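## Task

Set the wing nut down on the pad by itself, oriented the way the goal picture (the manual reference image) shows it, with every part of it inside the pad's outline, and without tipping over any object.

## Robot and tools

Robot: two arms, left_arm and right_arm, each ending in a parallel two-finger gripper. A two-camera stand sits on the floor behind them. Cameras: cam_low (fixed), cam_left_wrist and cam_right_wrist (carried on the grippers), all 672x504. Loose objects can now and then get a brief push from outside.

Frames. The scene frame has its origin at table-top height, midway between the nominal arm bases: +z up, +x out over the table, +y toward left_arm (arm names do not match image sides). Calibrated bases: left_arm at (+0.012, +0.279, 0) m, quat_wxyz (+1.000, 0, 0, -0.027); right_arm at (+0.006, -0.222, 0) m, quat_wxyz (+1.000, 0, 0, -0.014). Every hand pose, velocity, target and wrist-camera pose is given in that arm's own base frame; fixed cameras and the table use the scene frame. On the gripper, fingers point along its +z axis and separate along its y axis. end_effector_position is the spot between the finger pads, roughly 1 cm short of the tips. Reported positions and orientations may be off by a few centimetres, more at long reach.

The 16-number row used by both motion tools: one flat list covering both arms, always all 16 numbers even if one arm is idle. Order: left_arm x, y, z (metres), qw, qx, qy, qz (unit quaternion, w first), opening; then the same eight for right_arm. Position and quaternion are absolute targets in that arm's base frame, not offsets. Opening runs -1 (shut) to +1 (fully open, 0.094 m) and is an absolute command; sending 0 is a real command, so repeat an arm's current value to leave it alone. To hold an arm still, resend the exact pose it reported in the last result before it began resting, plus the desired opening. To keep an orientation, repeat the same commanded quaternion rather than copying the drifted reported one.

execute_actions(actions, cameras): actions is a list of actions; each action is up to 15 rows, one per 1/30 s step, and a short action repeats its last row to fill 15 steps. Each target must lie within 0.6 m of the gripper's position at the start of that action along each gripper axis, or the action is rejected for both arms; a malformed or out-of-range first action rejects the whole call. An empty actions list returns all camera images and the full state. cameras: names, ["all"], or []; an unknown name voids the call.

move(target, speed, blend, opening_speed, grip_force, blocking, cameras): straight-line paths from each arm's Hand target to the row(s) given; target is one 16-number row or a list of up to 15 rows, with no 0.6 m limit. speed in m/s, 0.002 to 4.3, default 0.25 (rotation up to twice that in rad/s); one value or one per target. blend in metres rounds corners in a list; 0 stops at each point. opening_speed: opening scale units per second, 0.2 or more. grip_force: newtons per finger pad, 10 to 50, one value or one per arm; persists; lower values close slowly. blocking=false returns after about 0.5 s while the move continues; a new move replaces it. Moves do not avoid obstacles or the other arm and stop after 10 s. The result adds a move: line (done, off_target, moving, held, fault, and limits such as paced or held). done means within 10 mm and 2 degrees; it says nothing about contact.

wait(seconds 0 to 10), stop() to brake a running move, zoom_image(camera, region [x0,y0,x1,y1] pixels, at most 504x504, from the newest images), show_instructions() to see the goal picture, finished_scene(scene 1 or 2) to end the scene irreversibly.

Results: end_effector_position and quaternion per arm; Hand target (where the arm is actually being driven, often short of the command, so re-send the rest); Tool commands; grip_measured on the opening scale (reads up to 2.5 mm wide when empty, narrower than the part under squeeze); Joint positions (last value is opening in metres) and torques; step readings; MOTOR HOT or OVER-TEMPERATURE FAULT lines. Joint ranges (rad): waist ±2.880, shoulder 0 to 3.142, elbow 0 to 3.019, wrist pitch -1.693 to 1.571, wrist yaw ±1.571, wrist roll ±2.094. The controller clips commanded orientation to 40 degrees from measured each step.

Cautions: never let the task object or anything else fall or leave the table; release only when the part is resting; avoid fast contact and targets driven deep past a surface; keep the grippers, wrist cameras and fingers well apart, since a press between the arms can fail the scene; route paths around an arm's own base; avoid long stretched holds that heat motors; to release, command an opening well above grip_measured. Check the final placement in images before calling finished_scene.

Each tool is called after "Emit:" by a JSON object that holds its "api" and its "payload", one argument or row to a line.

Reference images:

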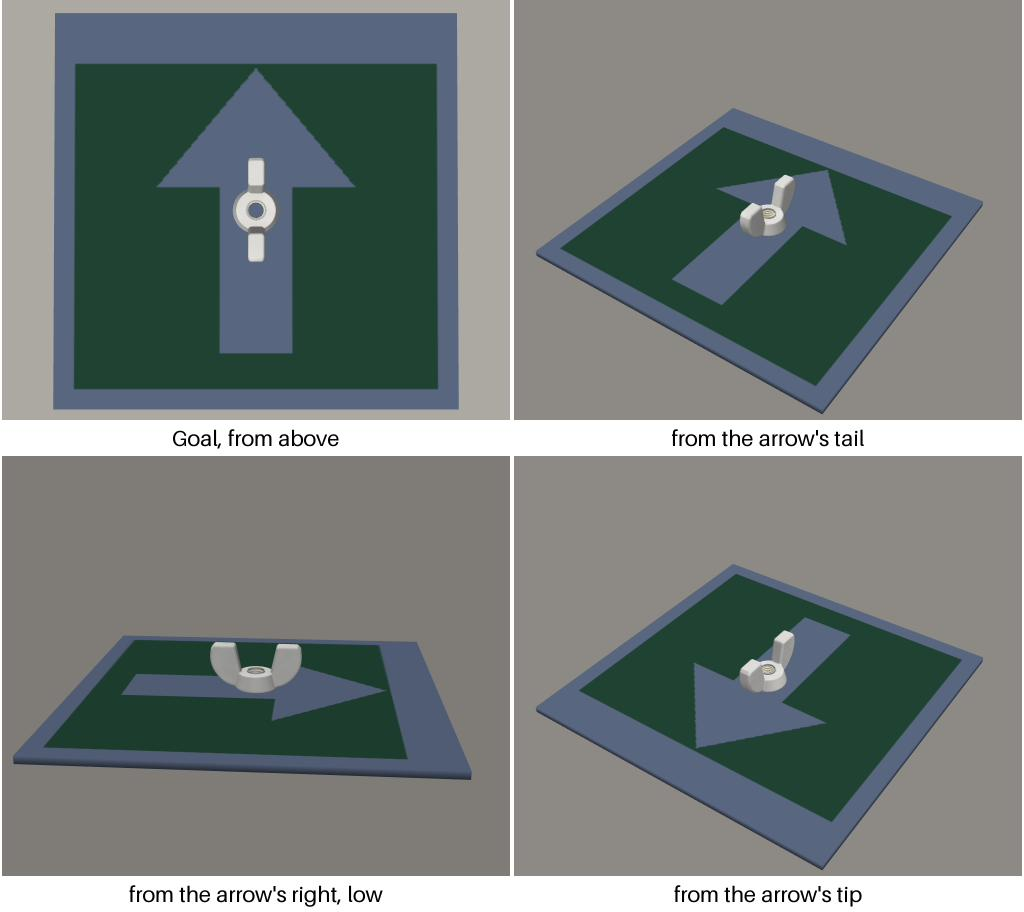

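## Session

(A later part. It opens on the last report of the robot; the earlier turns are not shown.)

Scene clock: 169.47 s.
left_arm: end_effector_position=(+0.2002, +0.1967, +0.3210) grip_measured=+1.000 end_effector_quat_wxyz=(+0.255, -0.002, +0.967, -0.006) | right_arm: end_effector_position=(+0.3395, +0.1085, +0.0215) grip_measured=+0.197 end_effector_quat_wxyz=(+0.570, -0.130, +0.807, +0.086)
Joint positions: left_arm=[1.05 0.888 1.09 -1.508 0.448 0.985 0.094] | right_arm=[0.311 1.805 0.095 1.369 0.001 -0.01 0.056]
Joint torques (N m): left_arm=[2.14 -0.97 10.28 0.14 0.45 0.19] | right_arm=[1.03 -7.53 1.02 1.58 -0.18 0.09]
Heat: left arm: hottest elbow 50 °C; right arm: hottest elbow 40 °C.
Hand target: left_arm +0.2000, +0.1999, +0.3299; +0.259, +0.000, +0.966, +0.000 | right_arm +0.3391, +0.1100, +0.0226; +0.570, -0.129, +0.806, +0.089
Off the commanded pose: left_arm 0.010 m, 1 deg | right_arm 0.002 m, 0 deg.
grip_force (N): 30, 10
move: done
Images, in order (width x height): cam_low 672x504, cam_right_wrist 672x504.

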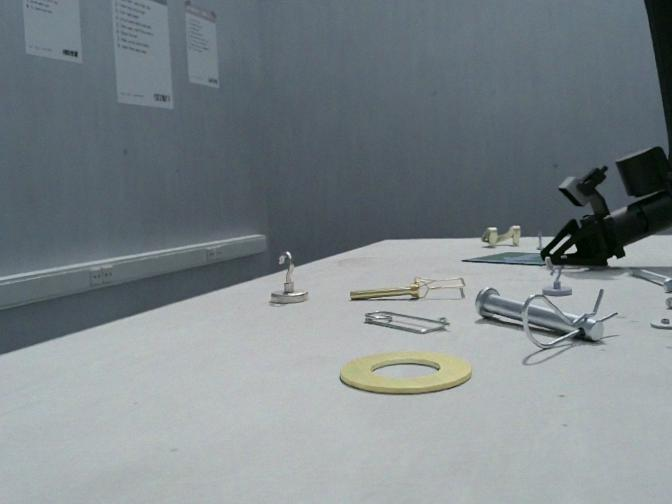

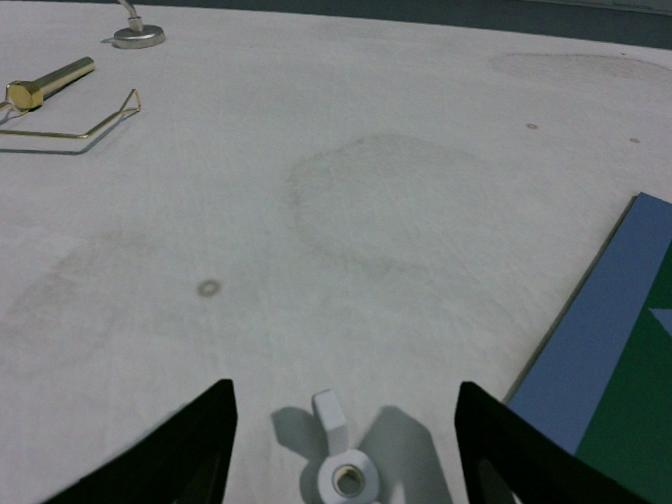

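Emit:
{"api": "move", "payload": {
  "target": [
    [0.2, 0.2, 0.33, 0.259, 0, 0.966, 0, 1, 0.339, 0.110, 0.09, 0.570, -0.1296, 0.8069, 0.0895, 0.2],
    [0.2, 0.2, 0.33, 0.259, 0, 0.966, 0, 1, 0.325, 0.11, 0.18, 0.01, -0.19, 0.98, 0.0, 0.2]
  ],
  "blend": [0.02, 0],
  "speed": 0.25,
  "cameras": ["cam_right_wrist","cam_low"]
}}

Emit:
{"api": "zoom_image", "payload": {
  "camera": "cam_low",
  "region": [500, 200, 620, 290]
}}

Scene clock: 173.07 s.
left_arm: end_effector_position=(+0.2002, +0.1967, +0.3210) grip_measured=+1.000 end_effector_quat_wxyz=(+0.255, -0.002, +0.967, -0.006) | right_arm: end_effector_position=(+0.3089, +0.1016, +0.1626) grip_measured=+0.197 end_effector_quat_wxyz=(-0.008, -0.179, +0.984, -0.001)
Joint positions: left_arm=[1.05 0.888 1.09 -1.508 0.448 0.985 0.094] | right_arm=[0.319 1.234 0.969 -1.323 -0.001 -0.042 0.056]
Joint torques (N m): left_arm=[2.02 -1.03 10.29 0.16 0.44 0.2] | right_arm=[1.67 -7 14.01 -0.02 0.03 -0.08]
Heat: left arm: hottest elbow 50 °C; right arm: hottest elbow 41 °C.
Hand target: left_arm +0.2000, +0.1999, +0.3299; +0.259, +0.000, +0.966, +0.000 | right_arm +0.3242, +0.1098, +0.1799; +0.010, -0.190, +0.982, +0.000
Off the commanded pose: left_arm 0.010 m, 1 deg | right_arm 0.025 m, 2 deg.
grip_force (N): 30, 10
move: off_target (right_arm)
Images, in order (width x height): cam_low 672x504, cam_right_wrist 672x504.

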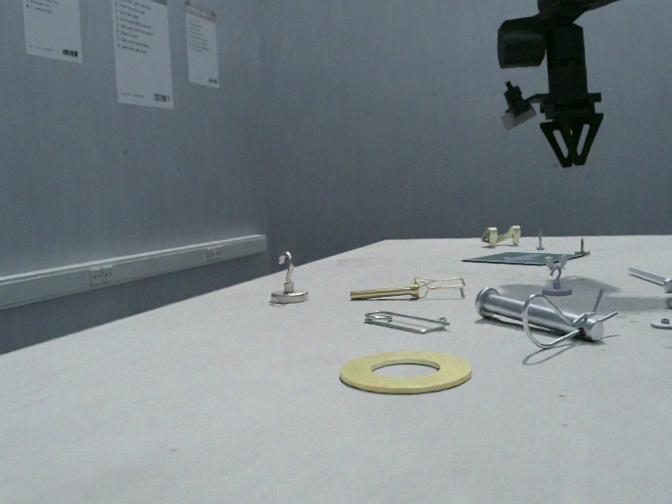

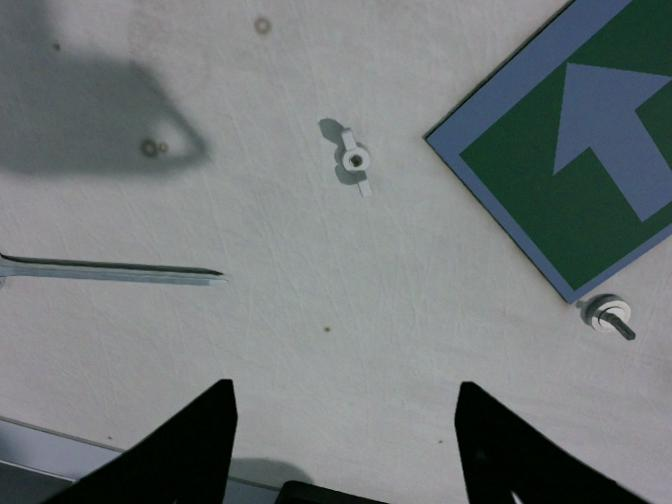

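Scaled by 4.200 from the camera's 672x504 image, which has a finer 960x720 frame.

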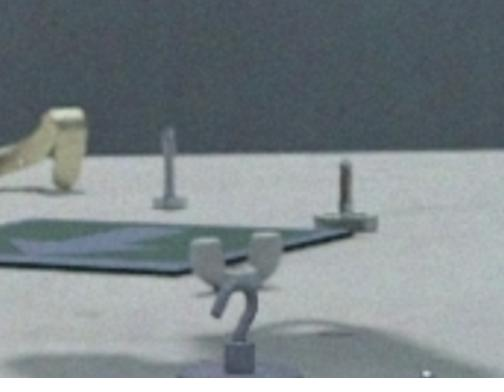

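Emit:
{"api": "zoom_image", "payload": {
  "camera": "cam_right_wrist",
  "region": [310, 110, 400, 210]
}}

Scaled by 5.040 from the camera's 672x504 image, which has a finer 960x720 frame.

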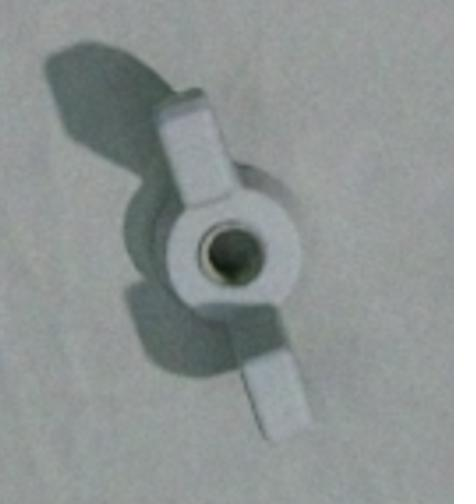

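Emit:
{"api": "move", "payload": {
  "target": [
    [0.2, 0.2, 0.33, 0.259, 0, 0.966, 0, 1, 0.353, 0.110, 0.10, 0.008, -0.3305, 0.9438, 0.0, 0.1],
    [0.2, 0.2, 0.33, 0.259, 0, 0.966, 0, 1, 0.349, 0.109, 0.055, 0.005, -0.3305, 0.9438, 0.0, 0.1]
  ],
  "blend": [0.01, 0],
  "speed": 0.2,
  "cameras": ["cam_right_wrist"]
}}

Scene clock: 176.40 s.
left_arm: end_effector_position=(+0.2002, +0.1967, +0.3210) grip_measured=+1.000 end_effector_quat_wxyz=(+0.255, -0.002, +0.967, -0.006) | right_arm: end_effector_position=(+0.3453, +0.1117, +0.0553) grip_measured=+0.103 end_effector_quat_wxyz=(+0.000, -0.330, +0.944, +0.000)
Joint positions: left_arm=[1.05 0.888 1.09 -1.508 0.448 0.985 0.094] | right_arm=[0.314 1.453 0.866 -0.984 0 -0.357 0.052]
Joint torques (N m): left_arm=[2.26 -0.97 10.28 0.1 0.45 0.19] | right_arm=[-0.15 -9.47 8.05 0.75 -0.16 -0.1]
Heat: left arm: hottest elbow 50 °C; right arm: hottest elbow 41 °C.
Hand target: left_arm +0.2000, +0.1999, +0.3299; +0.259, +0.000, +0.966, +0.000 | right_arm +0.3489, +0.1090, +0.0550; +0.005, -0.330, +0.944, +0.000
Off the commanded pose: left_arm 0.010 m, 1 deg | right_arm 0.005 m, 1 deg.
grip_force (N): 30, 10
move: done
Images, in order (width x height): cam_right_wrist 672x504.

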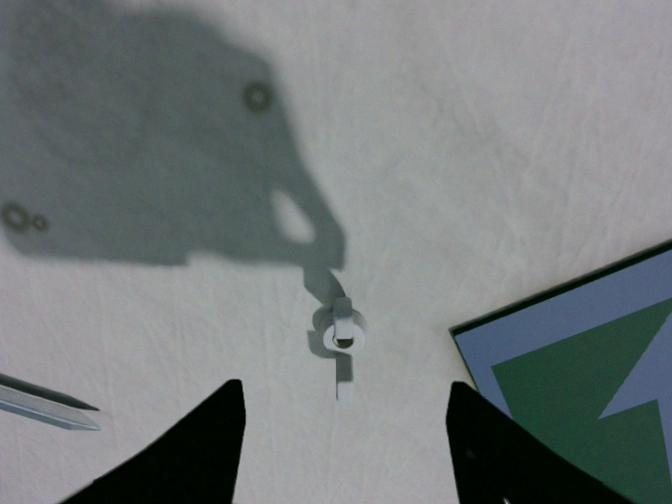

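Emit:
{"api": "zoom_image", "payload": {
  "camera": "cam_right_wrist",
  "region": [290, 270, 400, 420]
}}

Scaled by 3.360 from the camera's 672x504 image, which has a finer 960x720 frame.

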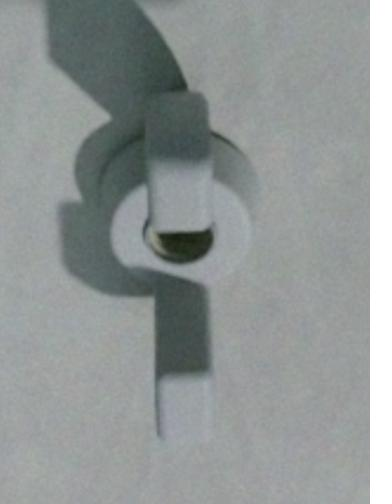

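Emit:
{"api": "move", "payload": {
  "target": [
    [0.2, 0.2, 0.33, 0.259, 0, 0.966, 0, 1, 0.354, 0.1185, 0.04, 0.003, -0.3305, 0.9438, 0.0, 0.1]
  ],
  "speed": 0.1,
  "cameras": ["cam_right_wrist"]
}}

Scene clock: 179.23 s.
left_arm: end_effector_position=(+0.2002, +0.1967, +0.3210) grip_measured=+1.000 end_effector_quat_wxyz=(+0.255, -0.002, +0.967, -0.006) | right_arm: end_effector_position=(+0.3516, +0.1139, +0.0424) grip_measured=+0.103 end_effector_quat_wxyz=(+0.001, -0.330, +0.944, +0.000)
Joint positions: left_arm=[1.05 0.888 1.09 -1.508 0.448 0.985 0.094] | right_arm=[0.315 1.49 0.866 -0.945 0 -0.358 0.052]
Joint torques (N m): left_arm=[2.2 -1.08 10.28 0.13 0.44 0.19] | right_arm=[1.61 -9.17 8.18 0.75 -0.16 0.12]
Heat: left arm: hottest elbow 50 °C; right arm: hottest elbow 41 °C.
Hand target: left_arm +0.2000, +0.1999, +0.3299; +0.259, +0.000, +0.966, +0.000 | right_arm +0.3539, +0.1185, +0.0400; +0.003, -0.331, +0.944, +0.000
Off the commanded pose: left_arm 0.010 m, 1 deg | right_arm 0.006 m, 0 deg.
grip_force (N): 30, 10
move: done
Images, in order (width x height): cam_right_wrist 672x504.

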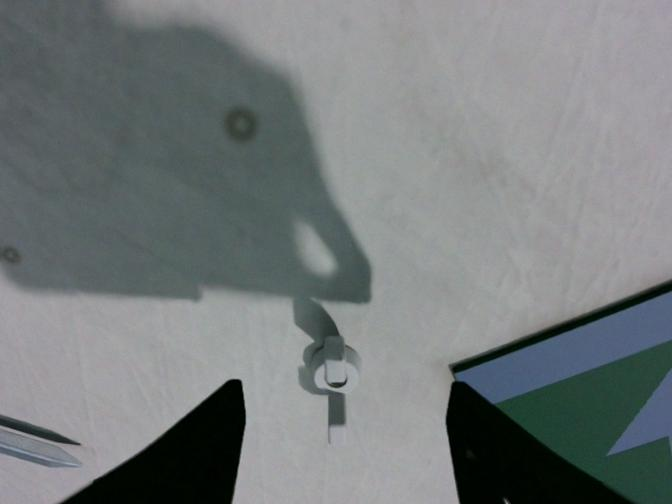

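Emit:
{"api": "move", "payload": {
  "target": [
    [0.2, 0.2, 0.33, 0.259, 0, 0.966, 0, 1, 0.353, 0.1205, 0.02, 0.003, -0.347, 0.938, 0.0, 0.1]
  ],
  "speed": 0.1,
  "cameras": ["cam_right_wrist"]
}}

Scene clock: 180.37 s.
left_arm: end_effector_position=(+0.2002, +0.1967, +0.3210) grip_measured=+1.000 end_effector_quat_wxyz=(+0.255, -0.002, +0.967, -0.006) | right_arm: end_effector_position=(+0.3552, +0.1169, +0.0256) grip_measured=+0.103 end_effector_quat_wxyz=(+0.006, -0.336, +0.942, +0.000)
Joint positions: left_arm=[1.05 0.888 1.09 -1.508 0.448 0.985 0.094] | right_arm=[0.319 1.525 0.851 -0.885 0 -0.367 0.052]
Joint torques (N m): left_arm=[2.2 -1.08 10.29 0.13 0.45 0.19] | right_arm=[1.61 -9.29 7.13 0.76 -0.16 -0.11]
Heat: left arm: hottest elbow 50 °C; right arm: hottest elbow 41 °C.
Hand target: left_arm +0.2000, +0.1999, +0.3299; +0.259, +0.000, +0.966, +0.000 | right_arm +0.3529, +0.1203, +0.0201; +0.003, -0.347, +0.938, +0.000
Off the commanded pose: left_arm 0.010 m, 1 deg | right_arm 0.007 m, 1 deg.
grip_force (N): 30, 10
move: done
Images, in order (width x height): cam_right_wrist 672x504.

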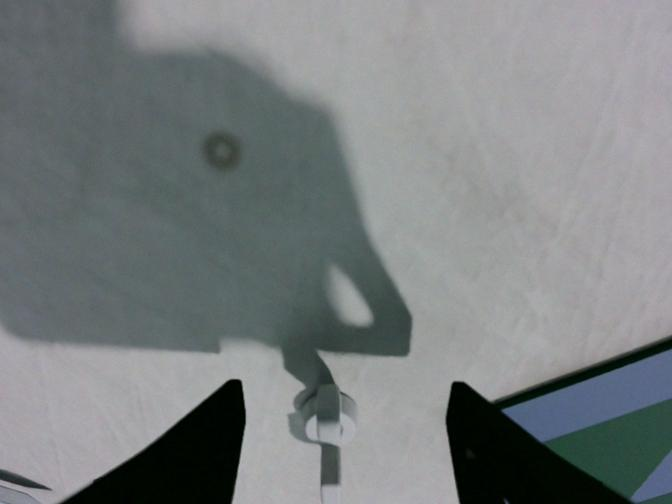

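Emit:
{"api": "move", "payload": {
  "target": [
    [0.2, 0.2, 0.33, 0.259, 0, 0.966, 0, 1, 0.3435, 0.1215, 0.018, 0.003, -0.347, 0.938, 0.0, 0.1]
  ],
  "speed": 0.1,
  "cameras": ["cam_right_wrist"]
}}

Scene clock: 181.43 s.
left_arm: end_effector_position=(+0.2002, +0.1967, +0.3210) grip_measured=+1.000 end_effector_quat_wxyz=(+0.255, -0.002, +0.967, -0.006) | right_arm: end_effector_position=(+0.3444, +0.1180, +0.0181) grip_measured=+0.103 end_effector_quat_wxyz=(-0.002, -0.342, +0.940, +0.000)
Joint positions: left_arm=[1.05 0.888 1.09 -1.508 0.448 0.985 0.094] | right_arm=[0.331 1.525 0.826 -0.875 0 -0.367 0.052]
Joint torques (N m): left_arm=[2.08 -0.97 10.26 0.17 0.45 0.19] | right_arm=[1.55 -10.23 6.89 0.72 -0.16 0.02]
Heat: left arm: hottest elbow 50 °C; right arm: hottest elbow 41 °C.
Hand target: left_arm +0.2000, +0.1999, +0.3299; +0.259, +0.000, +0.966, +0.000 | right_arm +0.3435, +0.1215, +0.0180; +0.003, -0.347, +0.938, +0.000
Off the commanded pose: left_arm 0.010 m, 1 deg | right_arm 0.004 m, 1 deg.
grip_force (N): 30, 10
move: done
Images, in order (width x height): cam_right_wrist 672x504.

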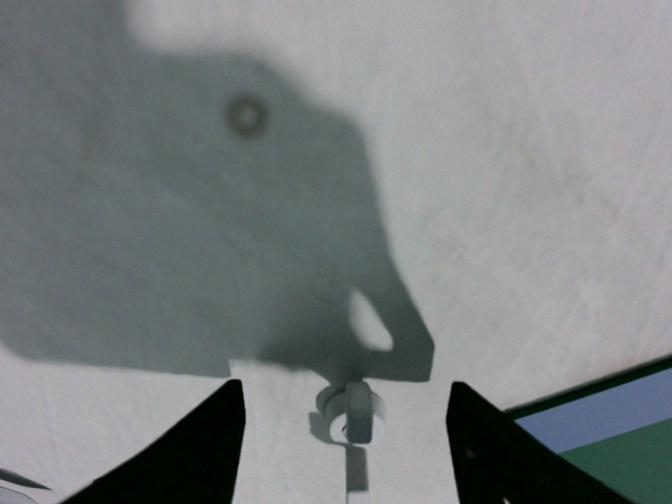

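Emit:
{"api": "move", "payload": {
  "target": [
    [0.2, 0.2, 0.33, 0.259, 0, 0.966, 0, 1, 0.345, 0.1115, 0.014, 0.003, -0.347, 0.938, 0.0, 0.05]
  ],
  "speed": 0.1,
  "cameras": ["cam_right_wrist"]
}}

Scene clock: 182.60 s.
left_arm: end_effector_position=(+0.2002, +0.1967, +0.3210) grip_measured=+1.000 end_effector_quat_wxyz=(+0.255, -0.002, +0.967, -0.006) | right_arm: end_effector_position=(+0.3442, +0.1151, +0.0155) grip_measured=+0.053 end_effector_quat_wxyz=(+0.001, -0.346, +0.938, +0.000)
Joint positions: left_arm=[1.05 0.888 1.09 -1.508 0.448 0.985 0.094] | right_arm=[0.324 1.525 0.817 -0.861 0 -0.383 0.049]
Joint torques (N m): left_arm=[2.14 -0.97 10.29 0.13 0.45 0.18] | right_arm=[-0.09 -9.93 6.8 0.75 -0.16 -0.08]
Heat: left arm: hottest elbow 50 °C; right arm: hottest elbow 41 °C.
Hand target: left_arm +0.2000, +0.1999, +0.3299; +0.259, +0.000, +0.966, +0.000 | right_arm +0.3449, +0.1115, +0.0139; +0.003, -0.347, +0.938, +0.000
Off the commanded pose: left_arm 0.010 m, 1 deg | right_arm 0.004 m, 0 deg.
grip_force (N): 30, 10
move: done
Images, in order (width x height): cam_right_wrist 672x504.

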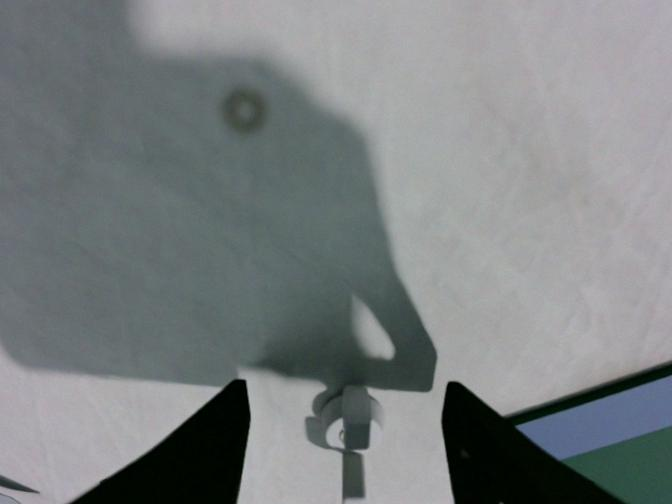

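Emit:
{"api": "move", "payload": {
  "target": [
    [0.2, 0.2, 0.33, 0.259, 0, 0.966, 0, 1, 0.346, 0.1088, 0.0135, 0.003, -0.347, 0.938, 0.0, -0.2]
  ],
  "speed": 0.05,
  "cameras": ["cam_right_wrist"]
}}

Scene clock: 185.47 s.
left_arm: end_effector_position=(+0.2002, +0.1967, +0.3210) grip_measured=+1.000 end_effector_quat_wxyz=(+0.255, -0.002, +0.967, -0.006) | right_arm: end_effector_position=(+0.3452, +0.1124, +0.0155) grip_measured=-0.197 end_effector_quat_wxyz=(+0.001, -0.346, +0.938, +0.000)
Joint positions: left_arm=[1.05 0.888 1.09 -1.508 0.448 0.985 0.094] | right_arm=[0.316 1.525 0.817 -0.861 0 -0.391 0.038]
Joint torques (N m): left_arm=[2.14 -1.08 10.29 0.14 0.46 0.2] | right_arm=[-0.15 -9.88 6.78 0.8 -0.16 -0.09]
Heat: left arm: hottest elbow 50 °C; right arm: hottest elbow 41 °C.
Hand target: left_arm +0.2000, +0.1999, +0.3299; +0.259, +0.000, +0.966, +0.000 | right_arm +0.3459, +0.1088, +0.0135; +0.003, -0.347, +0.938, +0.000
Off the commanded pose: left_arm 0.010 m, 1 deg | right_arm 0.004 m, 0 deg.
grip_force (N): 30, 10
move: done
Images, in order (width x height): cam_right_wrist 672x504.

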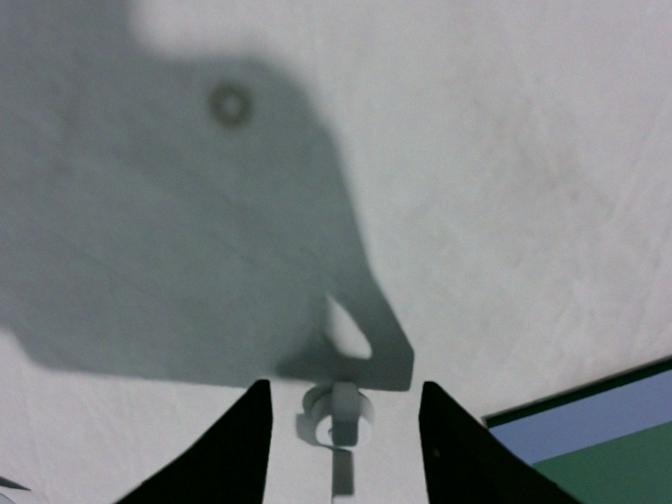

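Emit:
{"api": "move", "payload": {
  "target": [
    [0.2, 0.2, 0.33, 0.259, 0, 0.966, 0, 1, 0.346, 0.1088, 0.0135, 0.003, -0.347, 0.938, 0.0, -0.95]
  ],
  "speed": 0.05,
  "opening_speed": 0.35,
  "grip_force": [30, 15],
  "cameras": ["cam_right_wrist"]
}}

Scene clock: 189.93 s.
left_arm: end_effector_position=(+0.2002, +0.1967, +0.3210) grip_measured=+1.000 end_effector_quat_wxyz=(+0.255, -0.002, +0.967, -0.006) | right_arm: end_effector_position=(+0.3452, +0.1124, +0.0155) grip_measured=-0.861 end_effector_quat_wxyz=(+0.001, -0.346, +0.938, +0.000)
Joint positions: left_arm=[1.05 0.888 1.09 -1.508 0.448 0.985 0.094] | right_arm=[0.316 1.525 0.817 -0.861 0 -0.391 0.007]
Joint torques (N m): left_arm=[2.08 -1.08 10.29 0.12 0.45 0.19] | right_arm=[-0.15 -9.82 6.79 0.8 -0.16 -0.09]
Heat: left arm: hottest elbow 50 °C; right arm: hottest elbow 40 °C.
Hand target: left_arm +0.2000, +0.1999, +0.3299; +0.259, +0.000, +0.966, +0.000 | right_arm +0.3459, +0.1088, +0.0135; +0.003, -0.347, +0.938, +0.000
Off the commanded pose: left_arm 0.010 m, 1 deg | right_arm 0.004 m, 0 deg.
grip_force (N): 30, 15
move: done
Images, in order (width x height): cam_right_wrist 672x504.

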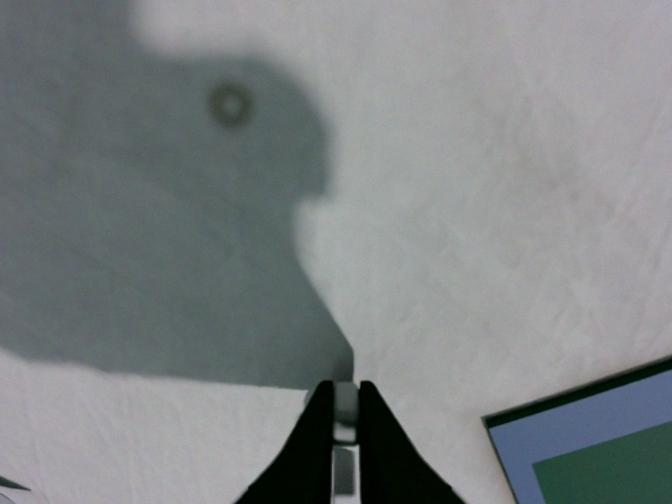

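Emit:
{"api": "move", "payload": {
  "target": [
    [0.2, 0.2, 0.33, 0.259, 0, 0.966, 0, 1, 0.346, 0.1088, 0.0135, 0.003, -0.347, 0.938, 0.0, -1]
  ],
  "speed": 0.05,
  "grip_force": [30, 30]
}}

Emit:
{"api": "move", "payload": {
  "target": [
    [0.2, 0.2, 0.33, 0.259, 0, 0.966, 0, 1, 0.353, 0.1088, 0.06, 0.004, -0.347, 0.938, 0.0, -1],
    [0.2, 0.2, 0.33, 0.259, 0, 0.966, 0, 1, 0.36, 0.09, 0.12, 0.01, -0.347, 0.938, 0.0, -1]
  ],
  "blend": [0.02, 0],
  "speed": 0.25,
  "cameras": ["cam_right_wrist","cam_low"]
}}

Emit:
{"api": "zoom_image", "payload": {
  "camera": "cam_low",
  "region": [500, 160, 620, 250]
}}

Scene clock: 190.90 s.
left_arm: end_effector_position=(+0.2002, +0.1967, +0.3210) grip_measured=+1.000 end_effector_quat_wxyz=(+0.255, -0.002, +0.967, -0.006) | right_arm: end_effector_position=(+0.3452, +0.1124, +0.0155) grip_measured=-0.873 end_effector_quat_wxyz=(+0.001, -0.346, +0.938, +0.000)
Joint positions: left_arm=[1.05 0.888 1.09 -1.508 0.448 0.985 0.094] | right_arm=[0.316 1.525 0.817 -0.861 0 -0.391 0.006]
Joint torques (N m): left_arm=[2.08 -1.03 10.25 0.14 0.45 0.19] | right_arm=[-0.15 -9.82 6.79 0.81 -0.16 -0.08]
Heat: left arm: hottest elbow 50 °C; right arm: hottest elbow 40 °C.
Hand target: left_arm +0.2000, +0.1999, +0.3299; +0.259, +0.000, +0.966, +0.000 | right_arm +0.3459, +0.1088, +0.0135; +0.003, -0.347, +0.938, +0.000
Off the commanded pose: left_arm 0.010 m, 1 deg | right_arm 0.004 m, 0 deg.
grip_force (N): 30, 30
move: done

Scene clock: 192.03 s.
left_arm: end_effector_position=(+0.2002, +0.1967, +0.3210) grip_measured=+1.000 end_effector_quat_wxyz=(+0.255, -0.002, +0.967, -0.006) | right_arm: end_effector_position=(+0.3461, +0.0881, +0.1067) grip_measured=-0.873 end_effector_quat_wxyz=(-0.005, -0.344, +0.939, +0.000)
Joint positions: left_arm=[1.05 0.888 1.09 -1.508 0.448 0.985 0.094] | right_arm=[0.251 1.371 0.937 -1.147 0 -0.451 0.006]
Joint torques (N m): left_arm=[2.08 -1.03 10.26 0.13 0.45 0.19] | right_arm=[0.26 -9.11 12.01 -0.02 -0.24 -0.1]
Heat: left arm: hottest elbow 50 °C; right arm: hottest elbow 40 °C.
Hand target: left_arm +0.2000, +0.1999, +0.3299; +0.259, +0.000, +0.966, +0.000 | right_arm +0.3595, +0.0898, +0.1200; +0.010, -0.347, +0.938, +0.000
Off the commanded pose: left_arm 0.010 m, 1 deg | right_arm 0.019 m, 2 deg.
grip_force (N): 30, 30
move: off_target (right_arm)
Images, in order (width x height): cam_low 672x504, cam_right_wrist 672x504.

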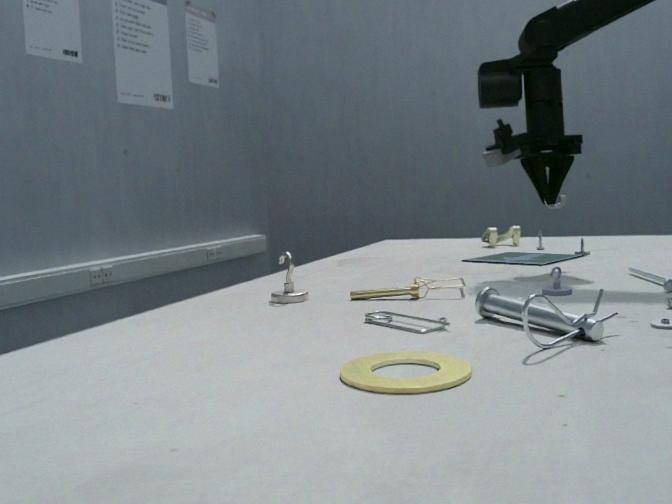

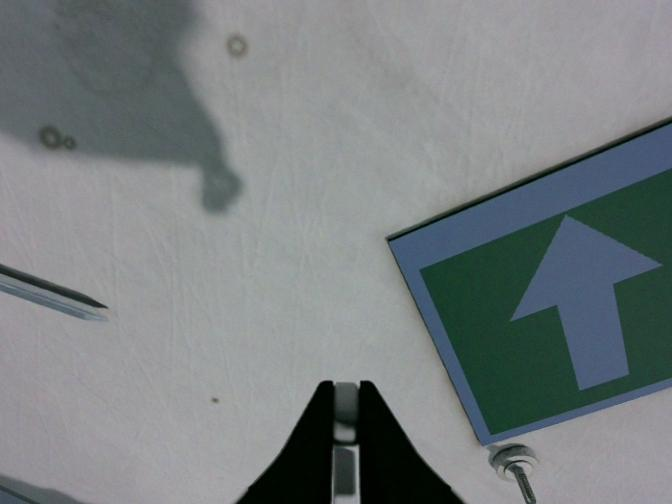

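Scaled by 4.200 from the camera's 672x504 image, which has a finer 960x720 frame.

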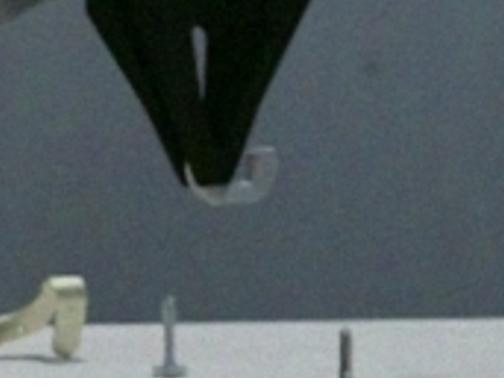

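Emit:
{"api": "move", "payload": {
  "target": [
    [0.2, 0.2, 0.33, 0.259, 0, 0.966, 0, 1, 0.425, 0.0, 0.12, 0.012, -0.5373, 0.8434, 0.005, -1]
  ],
  "speed": 0.25,
  "cameras": ["cam_right_wrist","cam_low"]
}}

Scene clock: 194.67 s.
left_arm: end_effector_position=(+0.2002, +0.1967, +0.3210) grip_measured=+1.000 end_effector_quat_wxyz=(+0.255, -0.002, +0.967, -0.006) | right_arm: end_effector_position=(+0.4048, +0.0009, +0.1066) grip_measured=-0.873 end_effector_quat_wxyz=(-0.002, -0.533, +0.846, +0.012)
Joint positions: left_arm=[1.05 0.888 1.09 -1.508 0.448 0.985 0.094] | right_arm=[-0.004 1.497 1.068 -1.159 -0.018 -1.13 0.006]
Joint torques (N m): left_arm=[2.08 -1.03 10.3 0.14 0.45 0.19] | right_arm=[0.44 -9.82 13.39 -0.06 -0.37 -0.1]
Heat: left arm: hottest elbow 50 °C; right arm: hottest elbow 41 °C.
Hand target: left_arm +0.2000, +0.1999, +0.3299; +0.259, +0.000, +0.966, +0.000 | right_arm +0.4242, +0.0000, +0.1202; +0.012, -0.537, +0.843, +0.005
Off the commanded pose: left_arm 0.010 m, 1 deg | right_arm 0.024 m, 2 deg.
grip_force (N): 30, 30
move: off_target (right_arm)
Images, in order (width x height): cam_low 672x504, cam_right_wrist 672x504.

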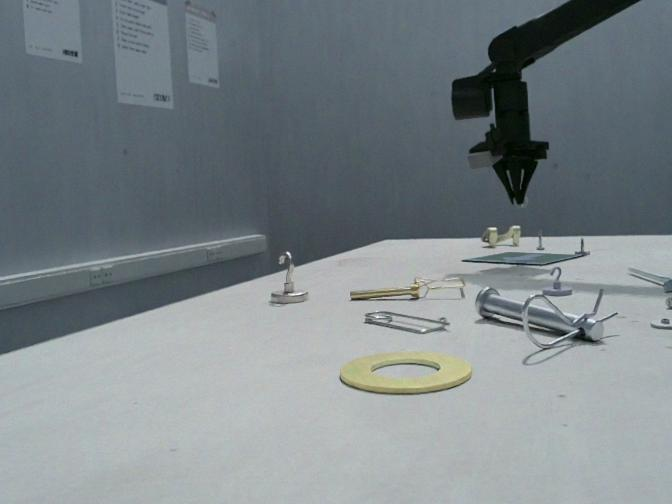

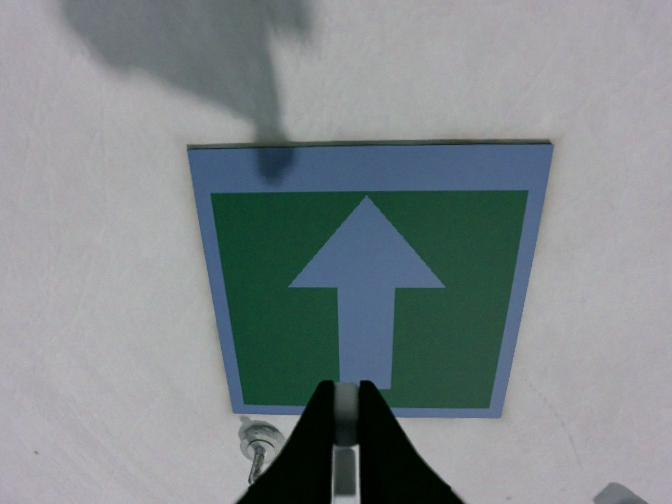

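Emit:
{"api": "move", "payload": {
  "target": [
    [0.2, 0.2, 0.33, 0.259, 0, 0.966, 0, 1, 0.418, -0.004, 0.07, 0.006, -0.5373, 0.8434, 0.002, -1],
    [0.2, 0.2, 0.33, 0.259, 0, 0.966, 0, 1, 0.413, -0.005, 0.032, 0.003, -0.5373, 0.8434, 0.002, -1]
  ],
  "blend": [0.01, 0],
  "speed": 0.15,
  "cameras": ["cam_right_wrist","cam_low"]
}}

Emit:
{"api": "zoom_image", "payload": {
  "camera": "cam_low",
  "region": [450, 190, 570, 280]
}}

Scene clock: 196.50 s.
left_arm: end_effector_position=(+0.2002, +0.1967, +0.3210) grip_measured=+1.000 end_effector_quat_wxyz=(+0.255, -0.002, +0.967, -0.006) | right_arm: end_effector_position=(+0.4115, -0.0005, +0.0340) grip_measured=-0.873 end_effector_quat_wxyz=(+0.002, -0.536, +0.844, +0.005)
Joint positions: left_arm=[1.05 0.888 1.09 -1.508 0.448 0.985 0.094] | right_arm=[-0.004 1.606 0.977 -0.944 -0.01 -1.136 0.006]
Joint torques (N m): left_arm=[2.26 -0.97 10.28 0.16 0.45 0.19] | right_arm=[-0.03 -11.16 7.61 0.68 -0.07 -0.09]
Heat: left arm: hottest elbow 50 °C; right arm: hottest elbow 41 °C.
Hand target: left_arm +0.2000, +0.1999, +0.3299; +0.259, +0.000, +0.966, +0.000 | right_arm +0.4129, -0.0049, +0.0321; +0.003, -0.537, +0.843, +0.002
Off the commanded pose: left_arm 0.010 m, 1 deg | right_arm 0.005 m, 0 deg.
grip_force (N): 30, 30
move: done
Images, in order (width x height): cam_low 672x504, cam_right_wrist 672x504.

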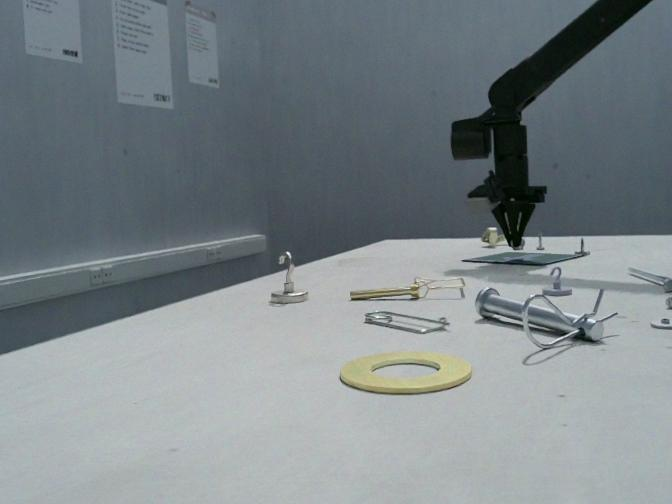

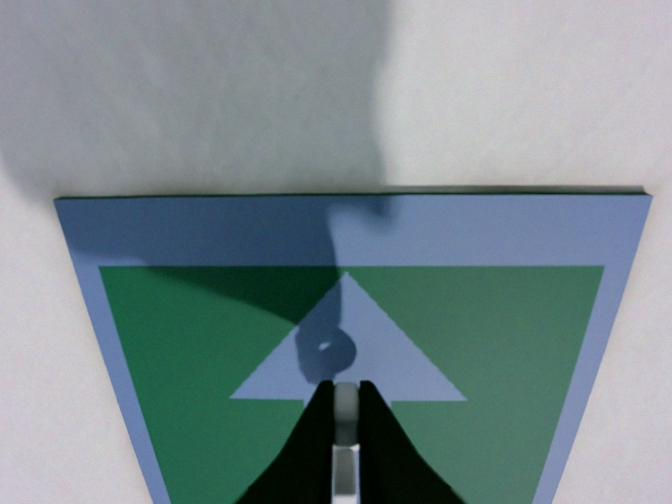

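Scaled by 4.200 from the camera's 672x504 image, which has a finer 960x720 frame.

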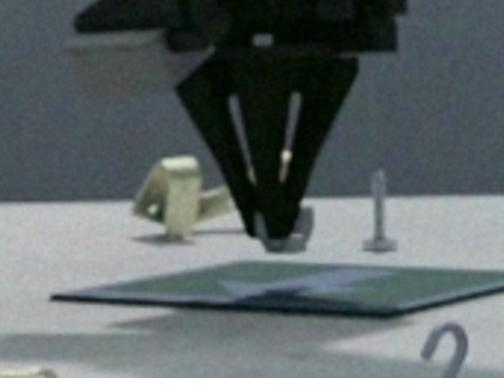

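Emit:
{"api": "move", "payload": {
  "target": [
    [0.2, 0.2, 0.33, 0.259, 0, 0.966, 0, 1, 0.407, -0.0155, 0.029, 0.003, -0.5373, 0.8434, 0.002, -1]
  ],
  "speed": 0.1,
  "cameras": ["cam_right_wrist"]
}}

Scene clock: 197.60 s.
left_arm: end_effector_position=(+0.2002, +0.1967, +0.3210) grip_measured=+1.000 end_effector_quat_wxyz=(+0.255, -0.002, +0.967, -0.006) | right_arm: end_effector_position=(+0.4069, -0.0115, +0.0292) grip_measured=-0.873 end_effector_quat_wxyz=(+0.000, -0.536, +0.844, +0.005)
Joint positions: left_arm=[1.05 0.888 1.09 -1.508 0.448 0.985 0.094] | right_arm=[-0.031 1.606 0.962 -0.932 -0.009 -1.162 0.006]
Joint torques (N m): left_arm=[2.14 -0.97 10.28 0.12 0.45 0.19] | right_arm=[0.03 -11.63 7.16 0.68 -0.07 -0.11]
Heat: left arm: hottest elbow 50 °C; right arm: hottest elbow 41 °C.
Hand target: left_arm +0.2000, +0.1999, +0.3299; +0.259, +0.000, +0.966, +0.000 | right_arm +0.4069, -0.0155, +0.0290; +0.003, -0.537, +0.843, +0.002
Off the commanded pose: left_arm 0.010 m, 1 deg | right_arm 0.004 m, 1 deg.
grip_force (N): 30, 30
move: done
Images, in order (width x height): cam_right_wrist 672x504.

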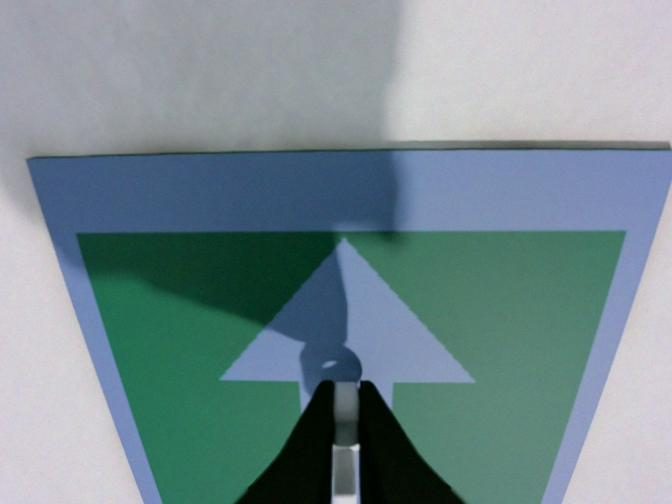

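Emit:
{"api": "move", "payload": {
  "target": [
    [0.2, 0.2, 0.33, 0.259, 0, 0.966, 0, 1, 0.405, -0.0160, 0.021, 0.003, -0.5373, 0.8434, 0.002, -1]
  ],
  "speed": 0.04,
  "cameras": ["cam_low","cam_right_wrist"]
}}

Emit:
{"api": "zoom_image", "payload": {
  "camera": "cam_low",
  "region": [450, 190, 570, 280]
}}

Scene clock: 198.53 s.
left_arm: end_effector_position=(+0.2002, +0.1967, +0.3210) grip_measured=+1.000 end_effector_quat_wxyz=(+0.255, -0.002, +0.967, -0.006) | right_arm: end_effector_position=(+0.4063, -0.0117, +0.0252) grip_measured=-0.873 end_effector_quat_wxyz=(+0.005, -0.536, +0.844, +0.002)
Joint positions: left_arm=[1.05 0.888 1.09 -1.508 0.448 0.985 0.094] | right_arm=[-0.032 1.606 0.948 -0.908 -0.009 -1.164 0.006]
Joint torques (N m): left_arm=[2.2 -1.08 10.26 0.13 0.45 0.2] | right_arm=[-0.09 -10.93 7.02 0.76 -0.08 -0.08]
Heat: left arm: hottest elbow 50 °C; right arm: hottest elbow 41 °C.
Hand target: left_arm +0.2000, +0.1999, +0.3299; +0.259, +0.000, +0.966, +0.000 | right_arm +0.4050, -0.0159, +0.0211; +0.003, -0.537, +0.843, +0.002
Off the commanded pose: left_arm 0.010 m, 1 deg | right_arm 0.006 m, 0 deg.
grip_force (N): 30, 30
move: done
Images, in order (width x height): cam_low 672x504, cam_right_wrist 672x504.

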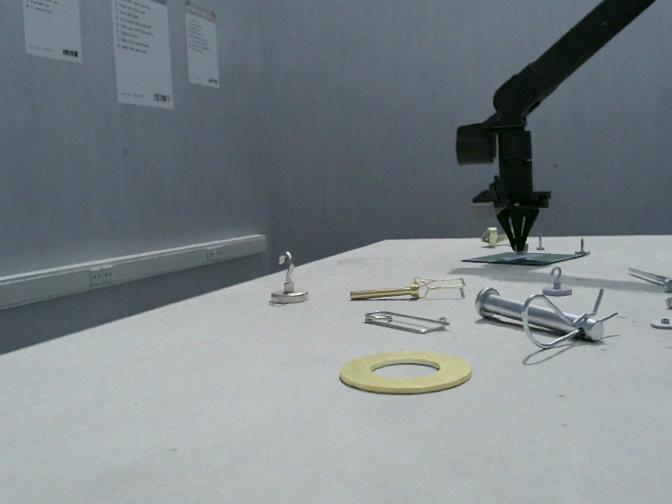

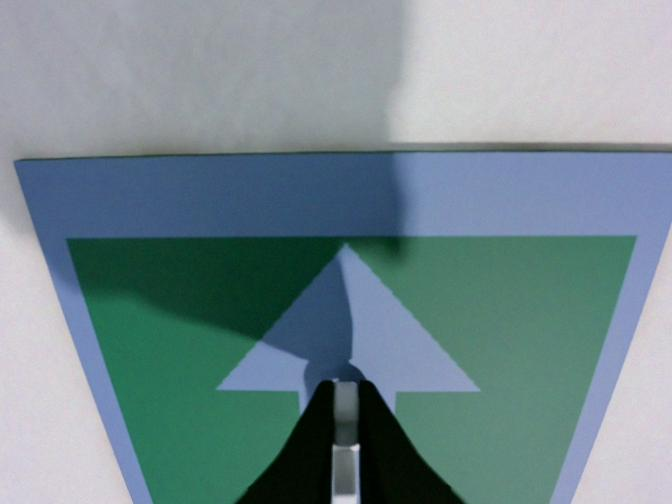

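Scaled by 4.200 from the camera's 672x504 image, which has a finer 960x720 frame.

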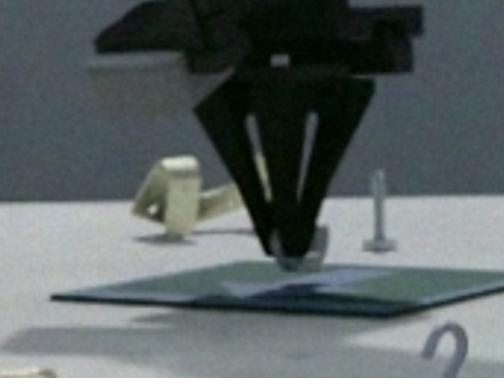

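Emit:
{"api": "move", "payload": {
  "target": [
    [0.2, 0.2, 0.33, 0.259, 0, 0.966, 0, 1, 0.404, -0.0165, 0.0165, 0.003, -0.5373, 0.8434, 0.002, -1]
  ],
  "speed": 0.03,
  "cameras": ["cam_low","cam_right_wrist"]
}}

Emit:
{"api": "zoom_image", "payload": {
  "camera": "cam_low",
  "region": [450, 190, 570, 280]
}}

Scene clock: 199.43 s.
left_arm: end_effector_position=(+0.2002, +0.1967, +0.3210) grip_measured=+1.000 end_effector_quat_wxyz=(+0.255, -0.002, +0.967, -0.006) | right_arm: end_effector_position=(+0.4056, -0.0123, +0.0228) grip_measured=-0.873 end_effector_quat_wxyz=(+0.007, -0.536, +0.844, +0.001)
Joint positions: left_arm=[1.05 0.888 1.09 -1.508 0.448 0.985 0.094] | right_arm=[-0.033 1.606 0.94 -0.895 -0.009 -1.165 0.006]
Joint torques (N m): left_arm=[2.08 -0.97 10.26 0.14 0.44 0.19] | right_arm=[0.03 -10.46 7.01 0.75 -0.09 -0.1]
Heat: left arm: hottest elbow 50 °C; right arm: hottest elbow 41 °C.
Hand target: left_arm +0.2000, +0.1999, +0.3299; +0.259, +0.000, +0.966, +0.000 | right_arm +0.4038, -0.0165, +0.0166; +0.003, -0.537, +0.843, +0.002
Off the commanded pose: left_arm 0.010 m, 1 deg | right_arm 0.008 m, 0 deg.
grip_force (N): 30, 30
move: done
Images, in order (width x height): cam_low 672x504, cam_right_wrist 672x504.

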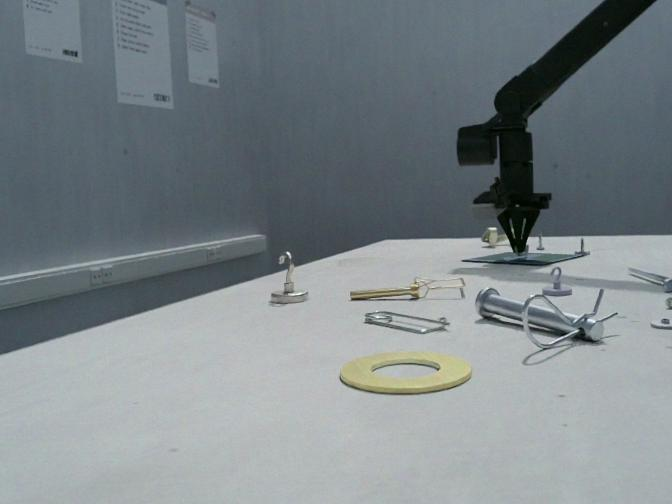

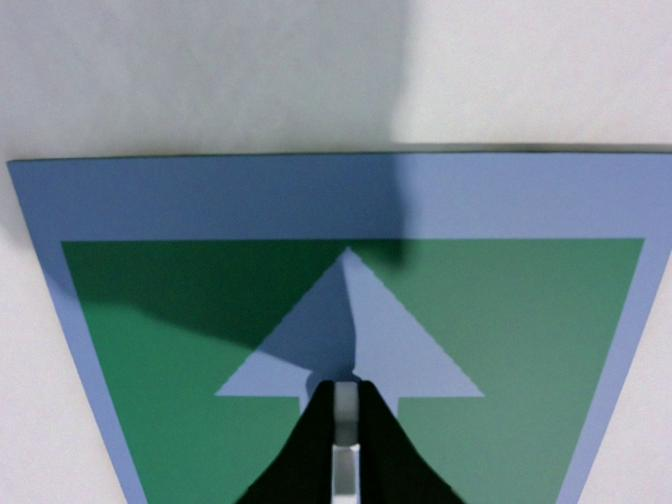

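Scaled by 4.200 from the camera's 672x504 image, which has a finer 960x720 frame.

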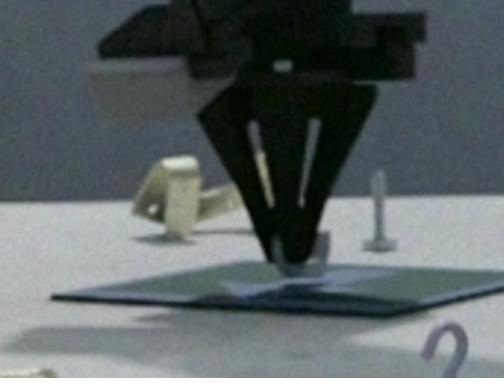

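Emit:
{"api": "move", "payload": {
  "target": [
    [0.2, 0.2, 0.33, 0.259, 0, 0.966, 0, 1, 0.403, -0.0165, 0.0125, 0.003, -0.5373, 0.8434, 0.002, -1]
  ],
  "speed": 0.03,
  "cameras": ["cam_low","cam_right_wrist"]
}}

Emit:
{"api": "zoom_image", "payload": {
  "camera": "cam_low",
  "region": [490, 220, 550, 280]
}}

Scene clock: 200.33 s.
left_arm: end_effector_position=(+0.2002, +0.1967, +0.3210) grip_measured=+1.000 end_effector_quat_wxyz=(+0.255, -0.002, +0.967, -0.006) | right_arm: end_effector_position=(+0.4053, -0.0123, +0.0207) grip_measured=-0.873 end_effector_quat_wxyz=(+0.009, -0.536, +0.844, +0.000)
Joint positions: left_arm=[1.05 0.888 1.09 -1.508 0.448 0.985 0.094] | right_arm=[-0.033 1.606 0.933 -0.883 -0.009 -1.165 0.006]
Joint torques (N m): left_arm=[2.2 -1.03 10.28 0.13 0.45 0.19] | right_arm=[-0.03 -10.05 6.98 0.79 -0.08 -0.09]
Heat: left arm: hottest elbow 50 °C; right arm: hottest elbow 41 °C.
Hand target: left_arm +0.2000, +0.1999, +0.3299; +0.259, +0.000, +0.966, +0.000 | right_arm +0.4029, -0.0164, +0.0127; +0.003, -0.537, +0.843, +0.002
Off the commanded pose: left_arm 0.010 m, 1 deg | right_arm 0.010 m, 1 deg.
grip_force (N): 30, 30
move: done
Images, in order (width x height): cam_low 672x504, cam_right_wrist 672x504.

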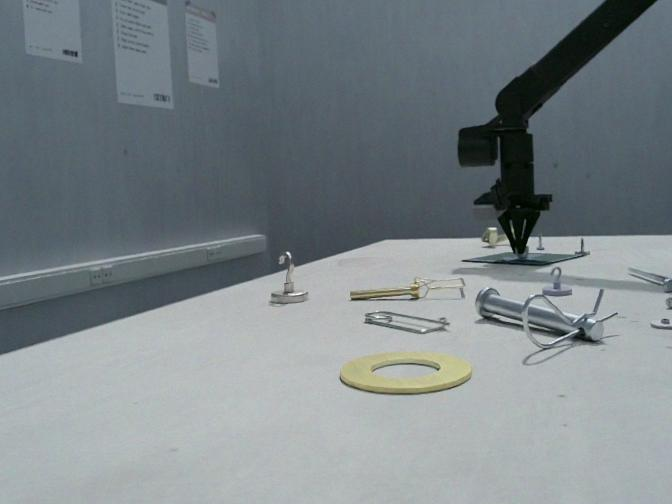

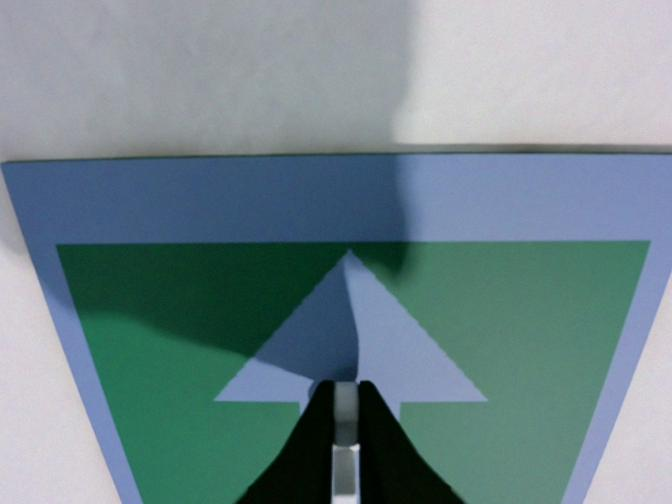

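Scaled by 8.400 from the camera's 672x504 image, which has a finer 960x720 frame.

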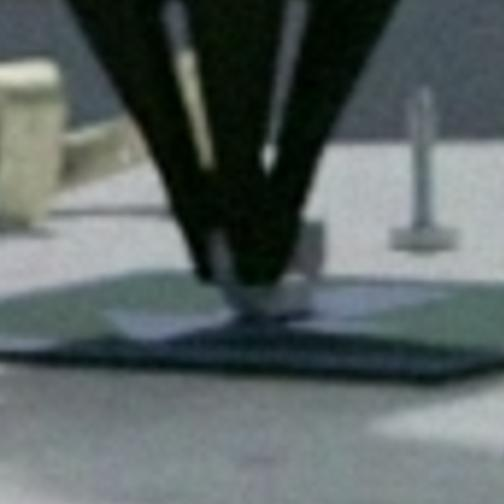

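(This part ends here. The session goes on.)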